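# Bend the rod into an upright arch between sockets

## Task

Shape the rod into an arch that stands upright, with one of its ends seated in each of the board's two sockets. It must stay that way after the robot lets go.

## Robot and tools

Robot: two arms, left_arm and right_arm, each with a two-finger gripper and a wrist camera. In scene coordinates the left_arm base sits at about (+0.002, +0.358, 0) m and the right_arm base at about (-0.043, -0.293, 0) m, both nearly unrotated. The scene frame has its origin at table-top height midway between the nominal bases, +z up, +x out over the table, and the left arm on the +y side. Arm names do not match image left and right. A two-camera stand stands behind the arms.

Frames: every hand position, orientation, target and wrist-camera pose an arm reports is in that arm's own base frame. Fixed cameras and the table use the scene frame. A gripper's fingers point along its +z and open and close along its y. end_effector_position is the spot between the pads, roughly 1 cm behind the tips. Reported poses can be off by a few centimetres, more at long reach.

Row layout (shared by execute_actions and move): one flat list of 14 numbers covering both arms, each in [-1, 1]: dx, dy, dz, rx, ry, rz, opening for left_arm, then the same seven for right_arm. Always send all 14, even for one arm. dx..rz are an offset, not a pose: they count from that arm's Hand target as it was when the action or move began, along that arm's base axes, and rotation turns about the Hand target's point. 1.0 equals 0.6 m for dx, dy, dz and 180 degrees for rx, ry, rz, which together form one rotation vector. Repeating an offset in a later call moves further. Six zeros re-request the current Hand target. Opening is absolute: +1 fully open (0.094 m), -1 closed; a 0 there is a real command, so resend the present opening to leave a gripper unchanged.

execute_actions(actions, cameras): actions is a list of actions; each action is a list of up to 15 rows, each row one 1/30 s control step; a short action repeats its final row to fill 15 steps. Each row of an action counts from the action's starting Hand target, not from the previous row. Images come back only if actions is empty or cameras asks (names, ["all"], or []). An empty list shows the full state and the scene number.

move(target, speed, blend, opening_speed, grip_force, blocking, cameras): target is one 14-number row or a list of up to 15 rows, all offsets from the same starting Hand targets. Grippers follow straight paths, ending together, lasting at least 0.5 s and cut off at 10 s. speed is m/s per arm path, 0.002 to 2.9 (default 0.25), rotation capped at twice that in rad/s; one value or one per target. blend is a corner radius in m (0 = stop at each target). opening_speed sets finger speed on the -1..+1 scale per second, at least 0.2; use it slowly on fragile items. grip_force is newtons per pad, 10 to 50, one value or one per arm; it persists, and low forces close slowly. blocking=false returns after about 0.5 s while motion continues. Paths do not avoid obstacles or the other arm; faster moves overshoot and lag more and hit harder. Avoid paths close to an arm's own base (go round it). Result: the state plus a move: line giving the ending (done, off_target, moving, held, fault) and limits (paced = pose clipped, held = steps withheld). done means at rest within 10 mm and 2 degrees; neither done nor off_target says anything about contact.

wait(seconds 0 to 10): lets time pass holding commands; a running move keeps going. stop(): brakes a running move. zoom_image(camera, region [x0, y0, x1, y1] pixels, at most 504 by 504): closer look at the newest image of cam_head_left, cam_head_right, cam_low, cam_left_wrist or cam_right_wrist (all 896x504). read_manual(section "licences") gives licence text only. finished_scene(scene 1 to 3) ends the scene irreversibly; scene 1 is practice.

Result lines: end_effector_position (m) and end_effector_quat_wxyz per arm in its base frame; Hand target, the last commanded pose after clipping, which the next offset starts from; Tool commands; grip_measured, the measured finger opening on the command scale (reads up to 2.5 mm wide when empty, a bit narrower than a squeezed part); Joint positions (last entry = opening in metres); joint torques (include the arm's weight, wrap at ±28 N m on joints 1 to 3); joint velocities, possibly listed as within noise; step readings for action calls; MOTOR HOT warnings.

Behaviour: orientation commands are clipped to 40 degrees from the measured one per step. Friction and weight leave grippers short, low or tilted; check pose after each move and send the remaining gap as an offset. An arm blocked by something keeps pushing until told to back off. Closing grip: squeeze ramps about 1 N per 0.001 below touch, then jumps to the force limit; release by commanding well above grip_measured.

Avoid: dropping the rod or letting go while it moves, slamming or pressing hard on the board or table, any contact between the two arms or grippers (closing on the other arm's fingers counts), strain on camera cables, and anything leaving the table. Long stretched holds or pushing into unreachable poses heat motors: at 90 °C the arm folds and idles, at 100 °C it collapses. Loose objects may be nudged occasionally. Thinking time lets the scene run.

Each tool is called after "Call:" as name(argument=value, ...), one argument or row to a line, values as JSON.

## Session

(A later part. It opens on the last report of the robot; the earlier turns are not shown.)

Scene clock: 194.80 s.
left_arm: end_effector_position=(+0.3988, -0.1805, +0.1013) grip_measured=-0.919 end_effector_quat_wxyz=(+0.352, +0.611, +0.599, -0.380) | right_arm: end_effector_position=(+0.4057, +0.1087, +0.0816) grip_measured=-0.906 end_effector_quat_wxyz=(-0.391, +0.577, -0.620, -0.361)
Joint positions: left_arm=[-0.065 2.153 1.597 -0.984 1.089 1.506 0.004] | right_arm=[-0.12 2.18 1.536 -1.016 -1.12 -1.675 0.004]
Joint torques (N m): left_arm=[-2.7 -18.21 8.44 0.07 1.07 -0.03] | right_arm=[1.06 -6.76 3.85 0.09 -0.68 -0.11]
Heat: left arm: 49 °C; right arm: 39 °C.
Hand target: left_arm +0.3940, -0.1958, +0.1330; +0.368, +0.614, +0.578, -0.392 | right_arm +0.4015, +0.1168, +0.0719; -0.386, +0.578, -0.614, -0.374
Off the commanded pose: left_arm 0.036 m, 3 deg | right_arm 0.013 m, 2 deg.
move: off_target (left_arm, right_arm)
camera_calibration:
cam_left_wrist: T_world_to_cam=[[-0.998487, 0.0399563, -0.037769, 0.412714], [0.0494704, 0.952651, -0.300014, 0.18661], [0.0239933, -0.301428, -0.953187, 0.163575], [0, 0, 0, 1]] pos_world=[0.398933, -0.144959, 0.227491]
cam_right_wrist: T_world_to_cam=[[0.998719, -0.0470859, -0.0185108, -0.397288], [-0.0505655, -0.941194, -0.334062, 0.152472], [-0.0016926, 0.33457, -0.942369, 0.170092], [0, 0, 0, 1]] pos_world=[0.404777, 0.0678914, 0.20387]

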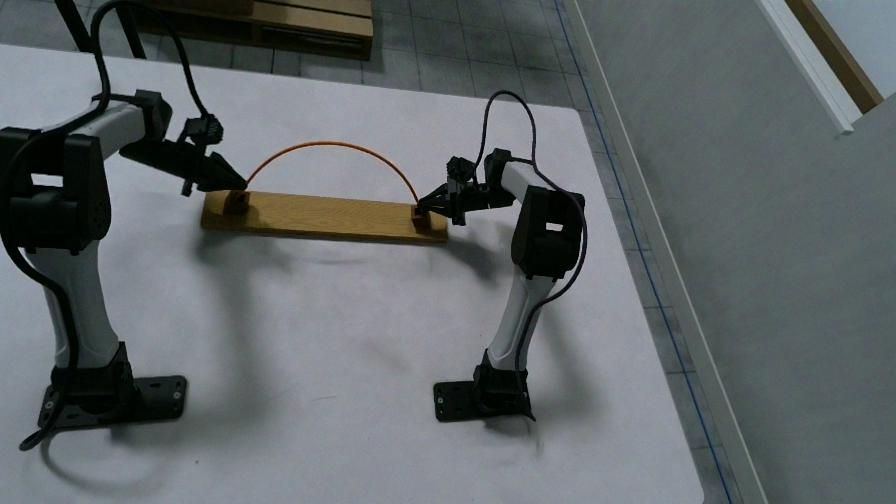

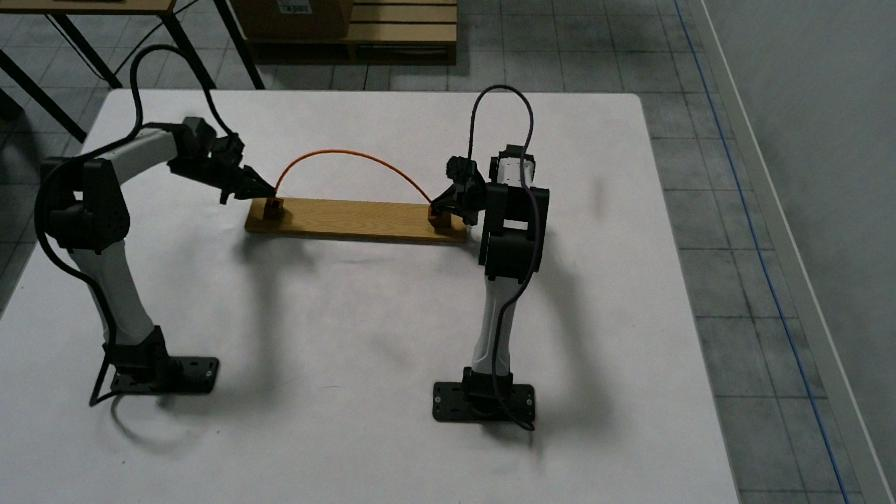

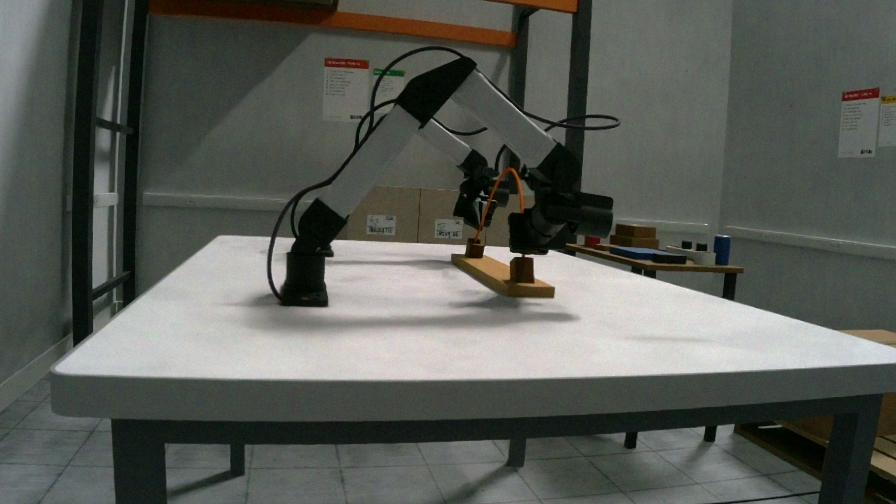

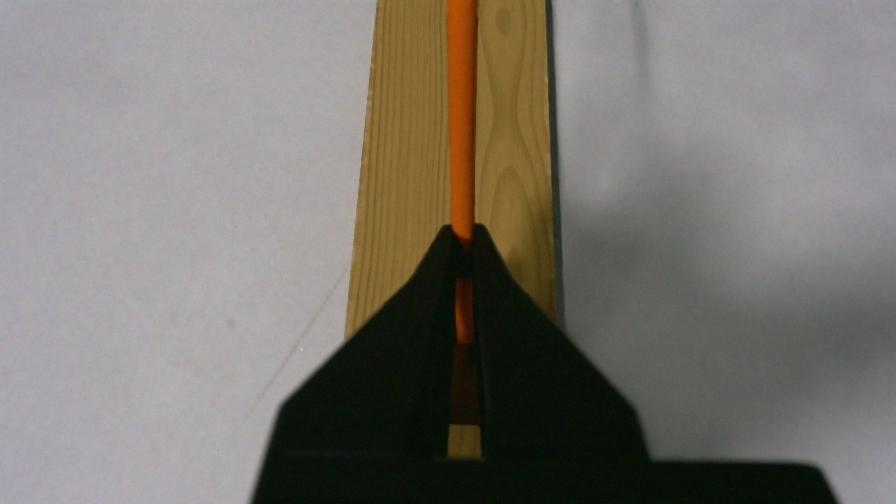

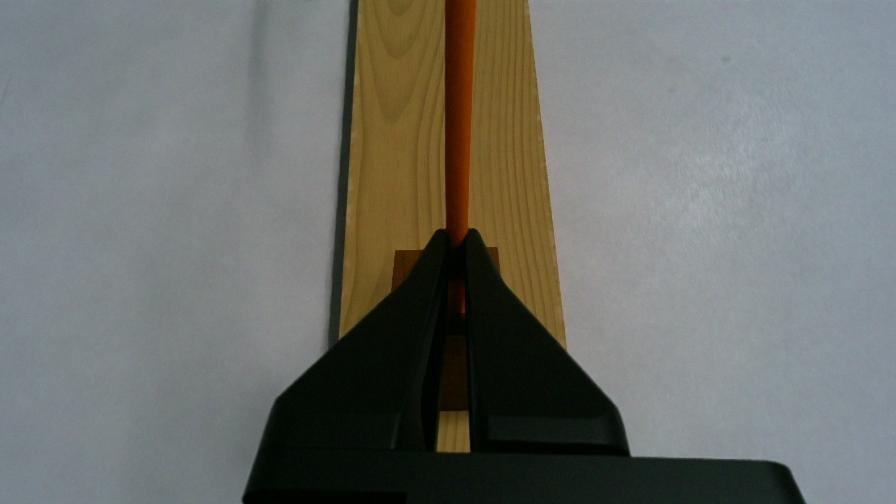

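Call:
move(
  target=[0.0067,0.023,-0.085,0,0,0,-1,0,0,-0.008,0,0,0,-1],
  speed=0.03,
  cameras=["cam_head_left","cam_head_right","cam_low","cam_left_wrist"],
)

Call:
zoom_image(
  camera="cam_head_left",
  region=[210, 160, 290, 220],
)

Call:
zoom_image(
  camera="cam_head_right",
  region=[240, 170, 320, 230],
)

Call:
zoom_image(
  camera="cam_low",
  region=[440, 140, 580, 310],
)

Scene clock: 208.27 s.
left_arm: end_effector_position=(+0.3997, -0.1784, +0.0946) grip_measured=-0.919 end_effector_quat_wxyz=(+0.366, +0.611, +0.586, -0.386) | right_arm: end_effector_position=(+0.4057, +0.1087, +0.0816) grip_measured=-0.906 end_effector_quat_wxyz=(-0.391, +0.577, -0.620, -0.361)
Joint positions: left_arm=[-0.053 2.174 1.583 -0.966 1.122 1.551 0.004] | right_arm=[-0.12 2.18 1.536 -1.016 -1.12 -1.675 0.004]
Joint torques (N m): left_arm=[-0.68 -11.1 4.81 0.7 0.74 0.29] | right_arm=[1.05 -6.16 3.22 0.24 -0.68 -0.13]
Heat: left arm: 54 °C; right arm: 39 °C.
Hand target: left_arm +0.3981, -0.1820, +0.0821; +0.368, +0.614, +0.578, -0.392 | right_arm +0.4015, +0.1168, +0.0671; -0.386, +0.578, -0.614, -0.374
Off the commanded pose: left_arm 0.013 m, 1 deg | right_arm 0.017 m, 2 deg.
move: off_target (left_arm, right_arm)
camera_calibration:
cam_left_wrist: T_world_to_cam=[[-0.997099, 0.0475164, -0.0594636, 0.416054], [0.0646224, 0.941252, -0.331463, 0.17739], [0.0402203, -0.334344, -0.941592, 0.144388], [0, 0, 0, 1]] pos_world=[0.397576, -0.138463, 0.219494]
Images, in order (width x height): cam_head_left 896x504, cam_head_right 896x504, cam_low 896x504, cam_left_wrist 896x504.

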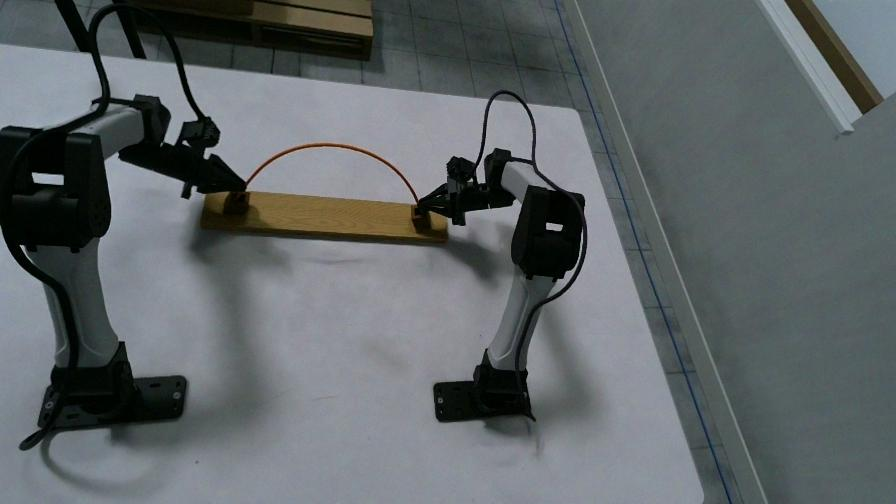

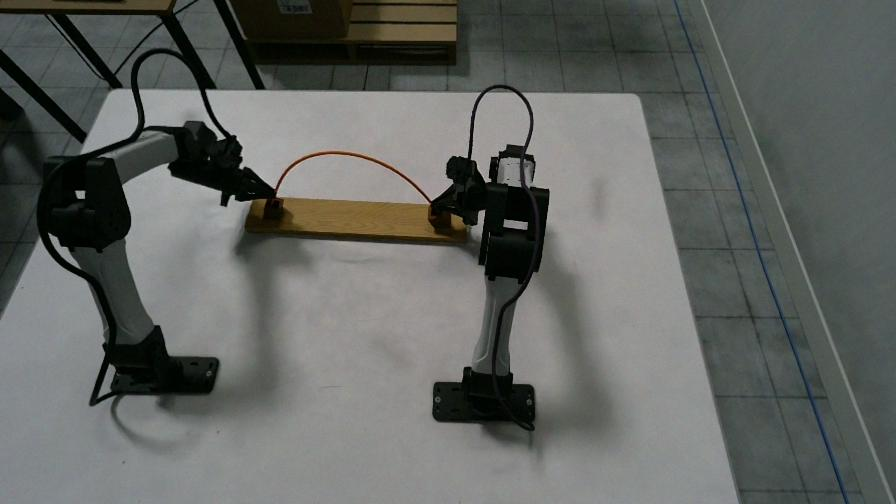

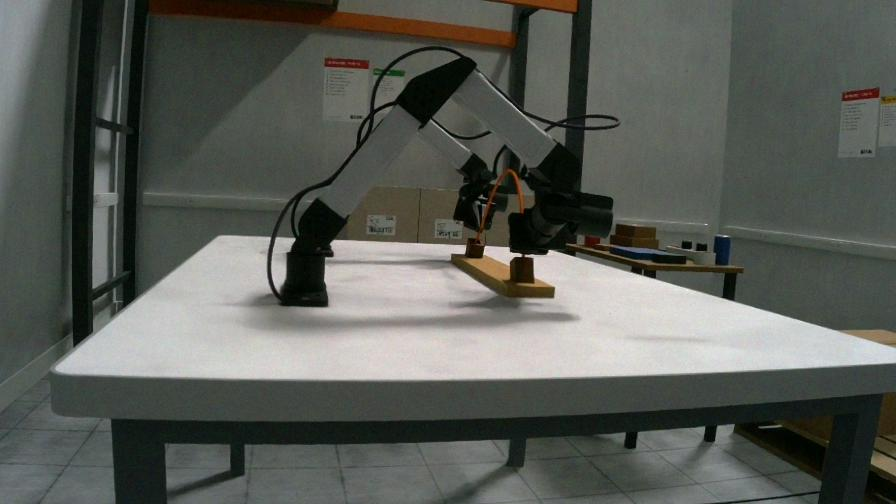

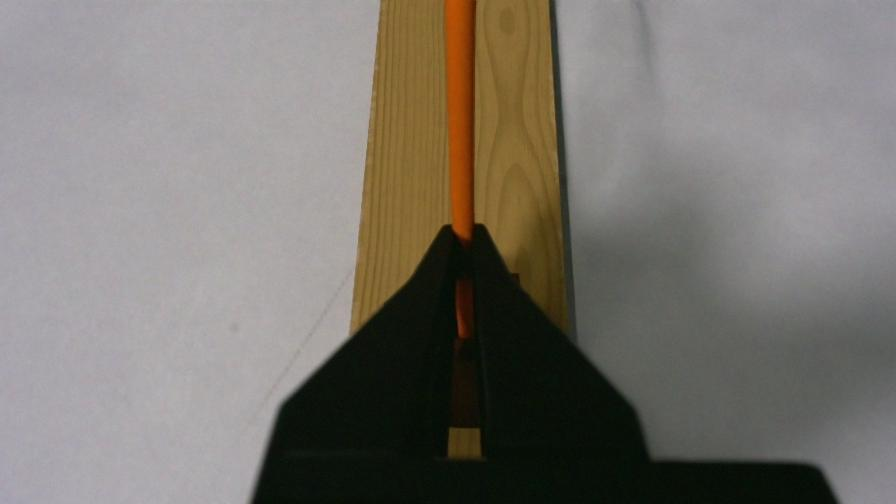

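Scaled by 6.300 from the camera's 896x504 image, which has a finer 1280x720 frame.

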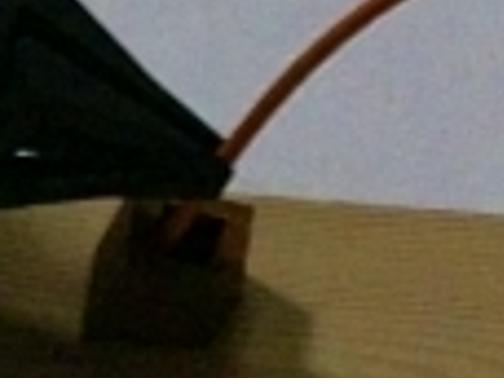

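Scaled by 6.300 from the camera's 896x504 image, which has a finer 1280x720 frame.

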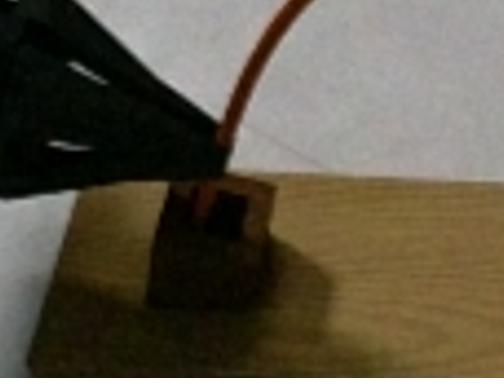

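Scaled by 2.965 from the camera's 896x504 image, which has a finer 1280x720 frame.

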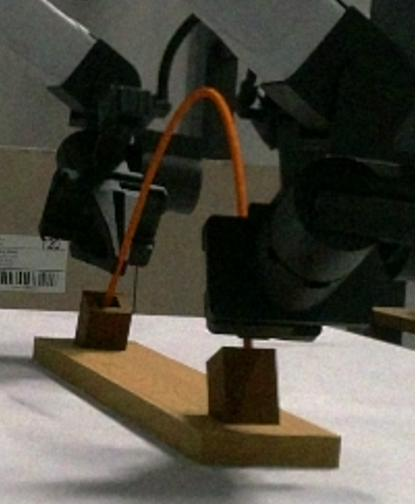

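Call:
move(
  target=[0,0,0,0,0,0,-0.5,0,0,0,0,0,0,-0.5],
  speed=0.03,
  opening_speed=0.3,
  cameras=["all"],
)

Call:
zoom_image(
  camera="cam_head_left",
  region=[180, 70, 480, 260],
)

Call:
zoom_image(
  camera="cam_low",
  region=[440, 140, 580, 310],
)

Scene clock: 215.40 s.
left_arm: end_effector_position=(+0.3998, -0.1787, +0.0867) grip_measured=-0.502 end_effector_quat_wxyz=(+0.364, +0.610, +0.587, -0.388) | right_arm: end_effector_position=(+0.4039, +0.1136, +0.0752) grip_measured=-0.503 end_effector_quat_wxyz=(-0.387, +0.579, -0.617, -0.365)
Joint positions: left_arm=[-0.054 2.191 1.576 -0.951 1.123 1.553 0.023] | right_arm=[-0.109 2.194 1.53 -1.006 -1.121 -1.678 0.023]
Joint torques (N m): left_arm=[-0.65 -12.68 5.44 0.53 0.74 0.27] | right_arm=[0.14 -7.21 3.71 0.13 -0.67 -0.09]
Heat: left arm: 53 °C; right arm: 39 °C.
Hand target: left_arm +0.3982, -0.1821, +0.0820; +0.368, +0.614, +0.578, -0.392 | right_arm +0.4015, +0.1169, +0.0671; -0.386, +0.578, -0.614, -0.374
Off the commanded pose: left_arm 0.006 m, 1 deg | right_arm 0.009 m, 1 deg.
move: done
camera_calibration:
cam_left_wrist: T_world_to_cam=[[-0.997348, 0.0492993, -0.0535334, 0.415602], [0.0643341, 0.941124, -0.331883, 0.175181], [0.03402, -0.334447, -0.9418, 0.13932], [0, 0, 0, 1]] pos_world=[0.39849, -0.138761, 0.2116]
cam_right_wrist: T_world_to_cam=[[0.999125, -0.0335797, -0.0249305, -0.396549], [-0.0399973, -0.941378, -0.334975, 0.150612], [-0.0122206, 0.335679, -0.941897, 0.166485], [0, 0, 0, 1]] pos_world=[0.404261, 0.0725815, 0.197376]

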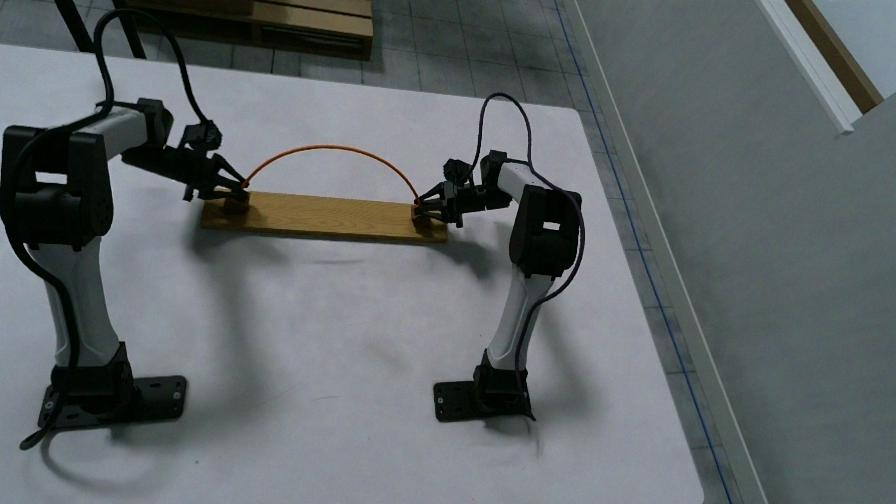

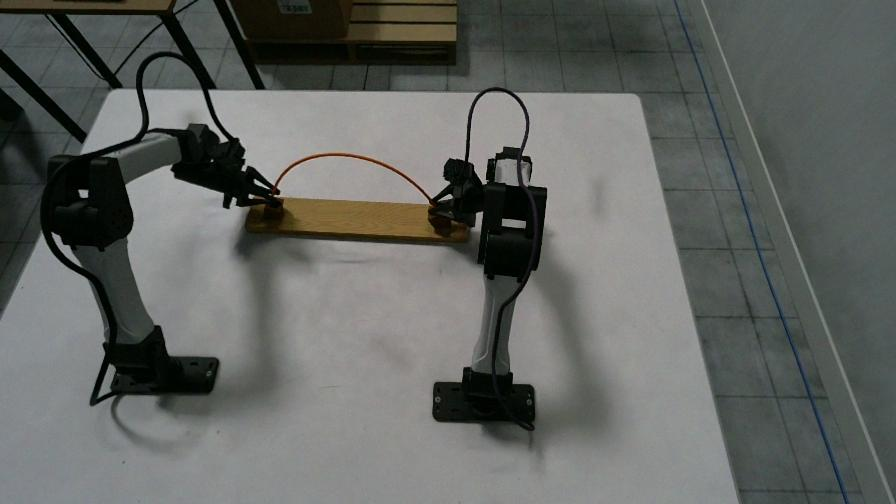

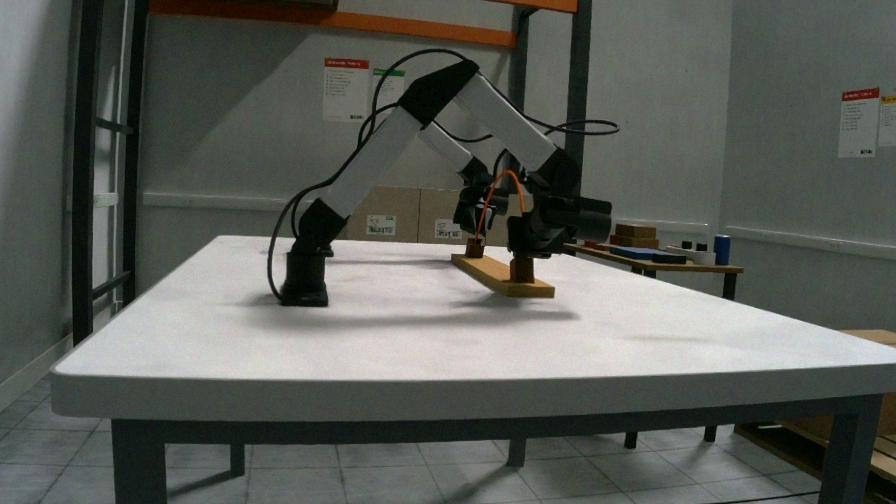

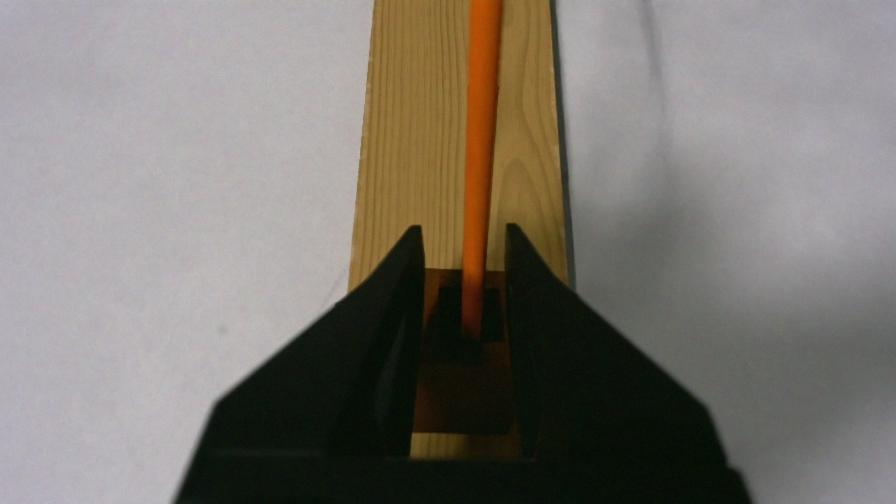

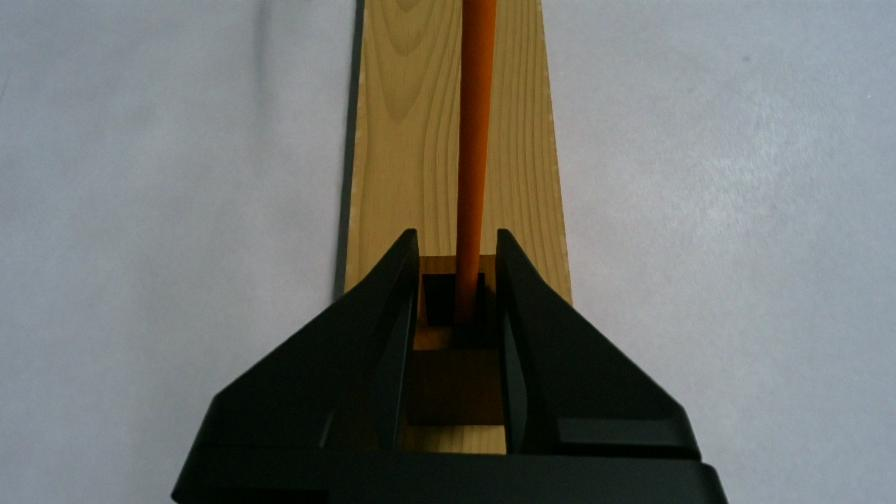

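Scaled by 1.680 from the camera's 896x504 image, which has a finer 1280x720 frame.

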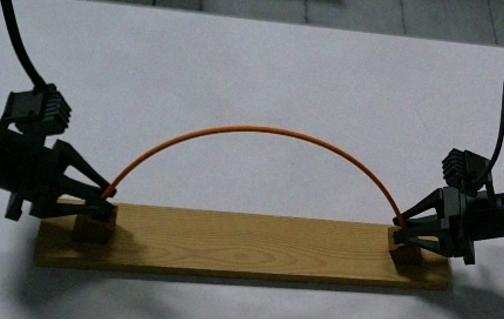

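Scaled by 2.965 from the camera's 896x504 image, which has a finer 1280x720 frame.

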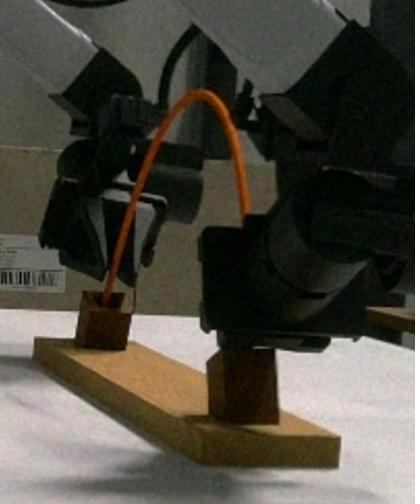

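Call:
move(
  target=[0.006,0.12,0.075,0,0,0,-0.5,-0.0073,-0.12,0.075,0,0,0,-0.5],
  speed=0.08,
  cameras=["all"],
)

Call:
zoom_image(
  camera="cam_head_left",
  region=[180, 70, 480, 260],
)

Call:
zoom_image(
  camera="cam_low",
  region=[440, 140, 580, 310],
)

Scene clock: 221.27 s.
left_arm: end_effector_position=(+0.4009, -0.1114, +0.1269) grip_measured=-0.502 end_effector_quat_wxyz=(+0.369, +0.612, +0.581, -0.390) | right_arm: end_effector_position=(+0.3949, +0.0465, +0.1157) grip_measured=-0.503 end_effector_quat_wxyz=(-0.390, +0.574, -0.616, -0.374)
Joint positions: left_arm=[0.112 2.263 1.838 -1.485 1.105 1.945 0.023] | right_arm=[-0.281 2.267 1.781 -1.537 -1.09 -2.059 0.023]
Joint torques (N m): left_arm=[0.2 -12.83 7.71 -0.66 0.55 0.27] | right_arm=[-0.34 -7.36 6.23 -0.66 -0.42 -0.08]
Heat: left arm: 54 °C; right arm: 39 °C.
Hand target: left_arm +0.4017, -0.1100, +0.1270; +0.368, +0.614, +0.578, -0.392 | right_arm +0.3971, +0.0448, +0.1120; -0.386, +0.578, -0.614, -0.374
Off the commanded pose: left_arm 0.002 m, 1 deg | right_arm 0.004 m, 1 deg.
move: done
camera_calibration:
cam_left_wrist: T_world_to_cam=[[-0.996485, 0.0550491, -0.0631403, 0.417089], [0.0734164, 0.936888, -0.341835, 0.122326], [0.0403377, -0.345269, -0.937636, 0.195328], [0, 0, 0, 1]] pos_world=[0.398763, -0.0701256, 0.251297]
cam_right_wrist: T_world_to_cam=[[0.998824, -0.0340554, -0.0345044, -0.387589], [-0.0440484, -0.93478, -0.352485, 0.103948], [-0.02025, 0.353591, -0.935181, 0.228643], [0, 0, 0, 1]] pos_world=[0.396342, 0.00312288, 0.237089]

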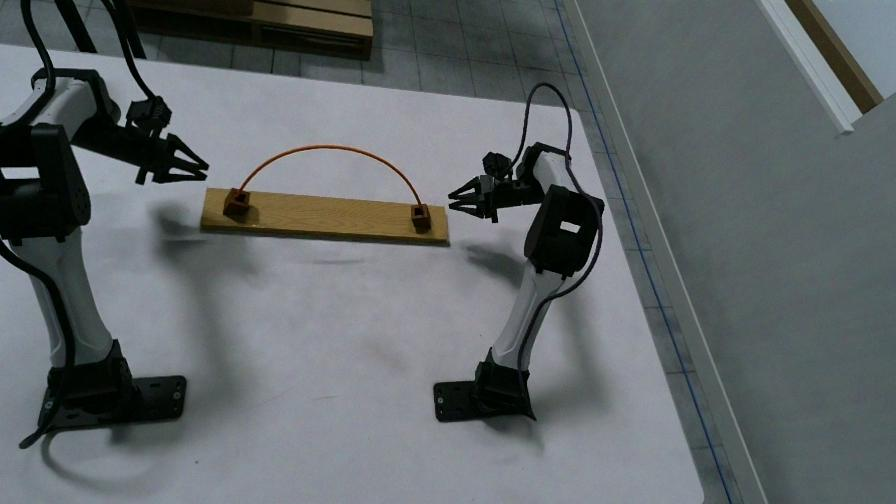

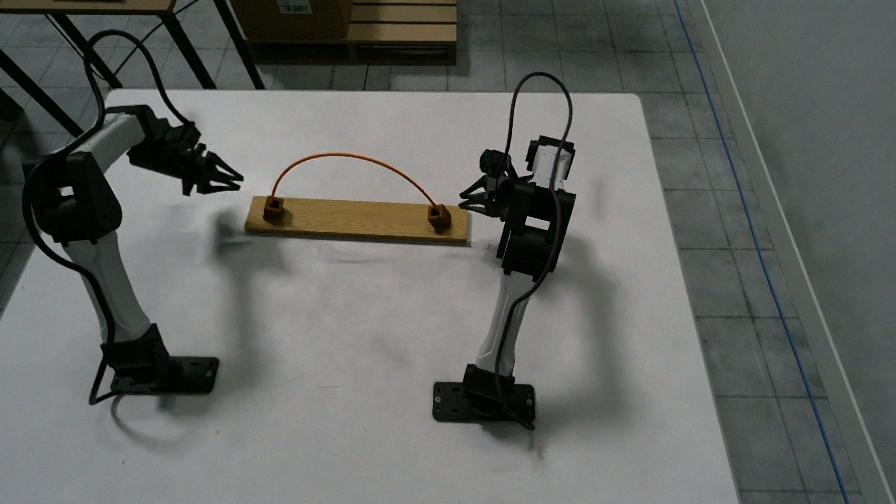

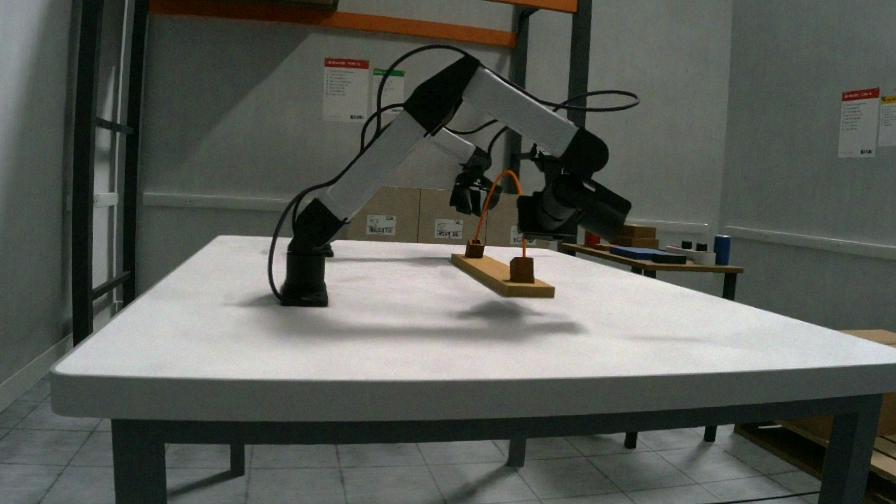

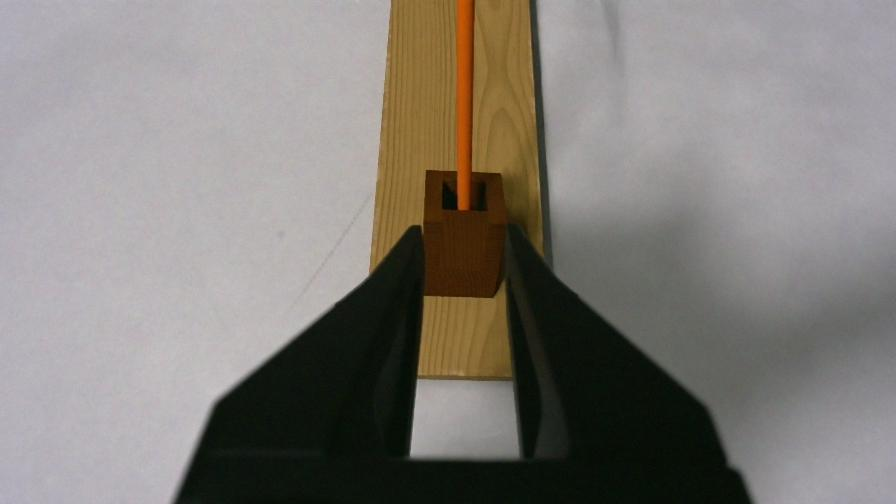

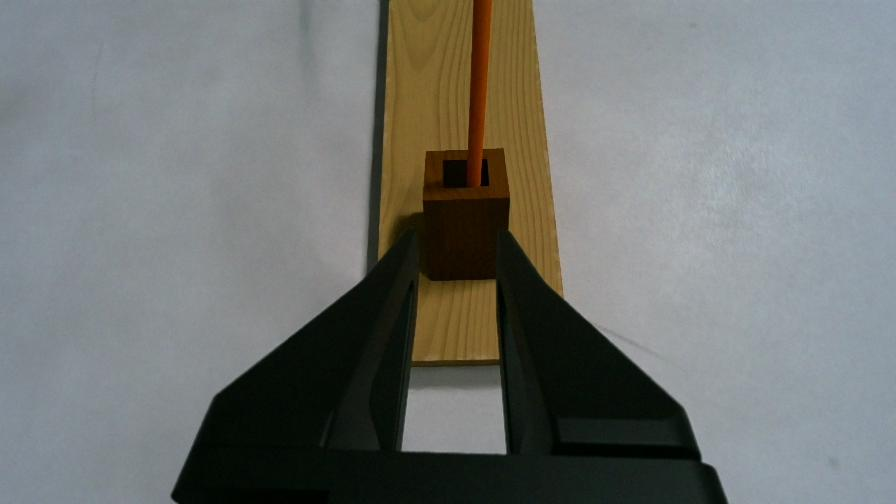

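Scaled by 1.680 from the camera's 896x504 image, which has a finer 1280x720 frame.

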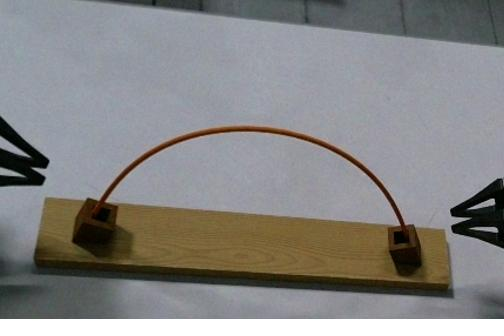

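Scaled by 2.965 from the camera's 896x504 image, which has a finer 1280x720 frame.

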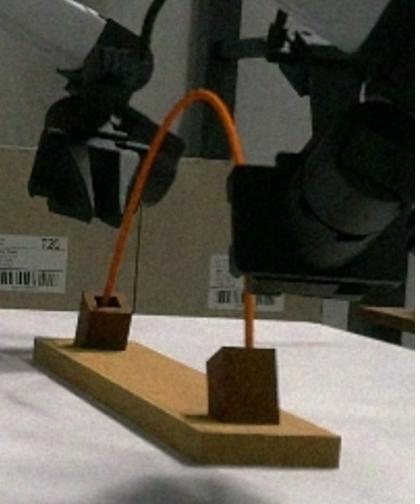

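Call:
finished_scene(
  scene=1,
)

The scene is finished: the task was done.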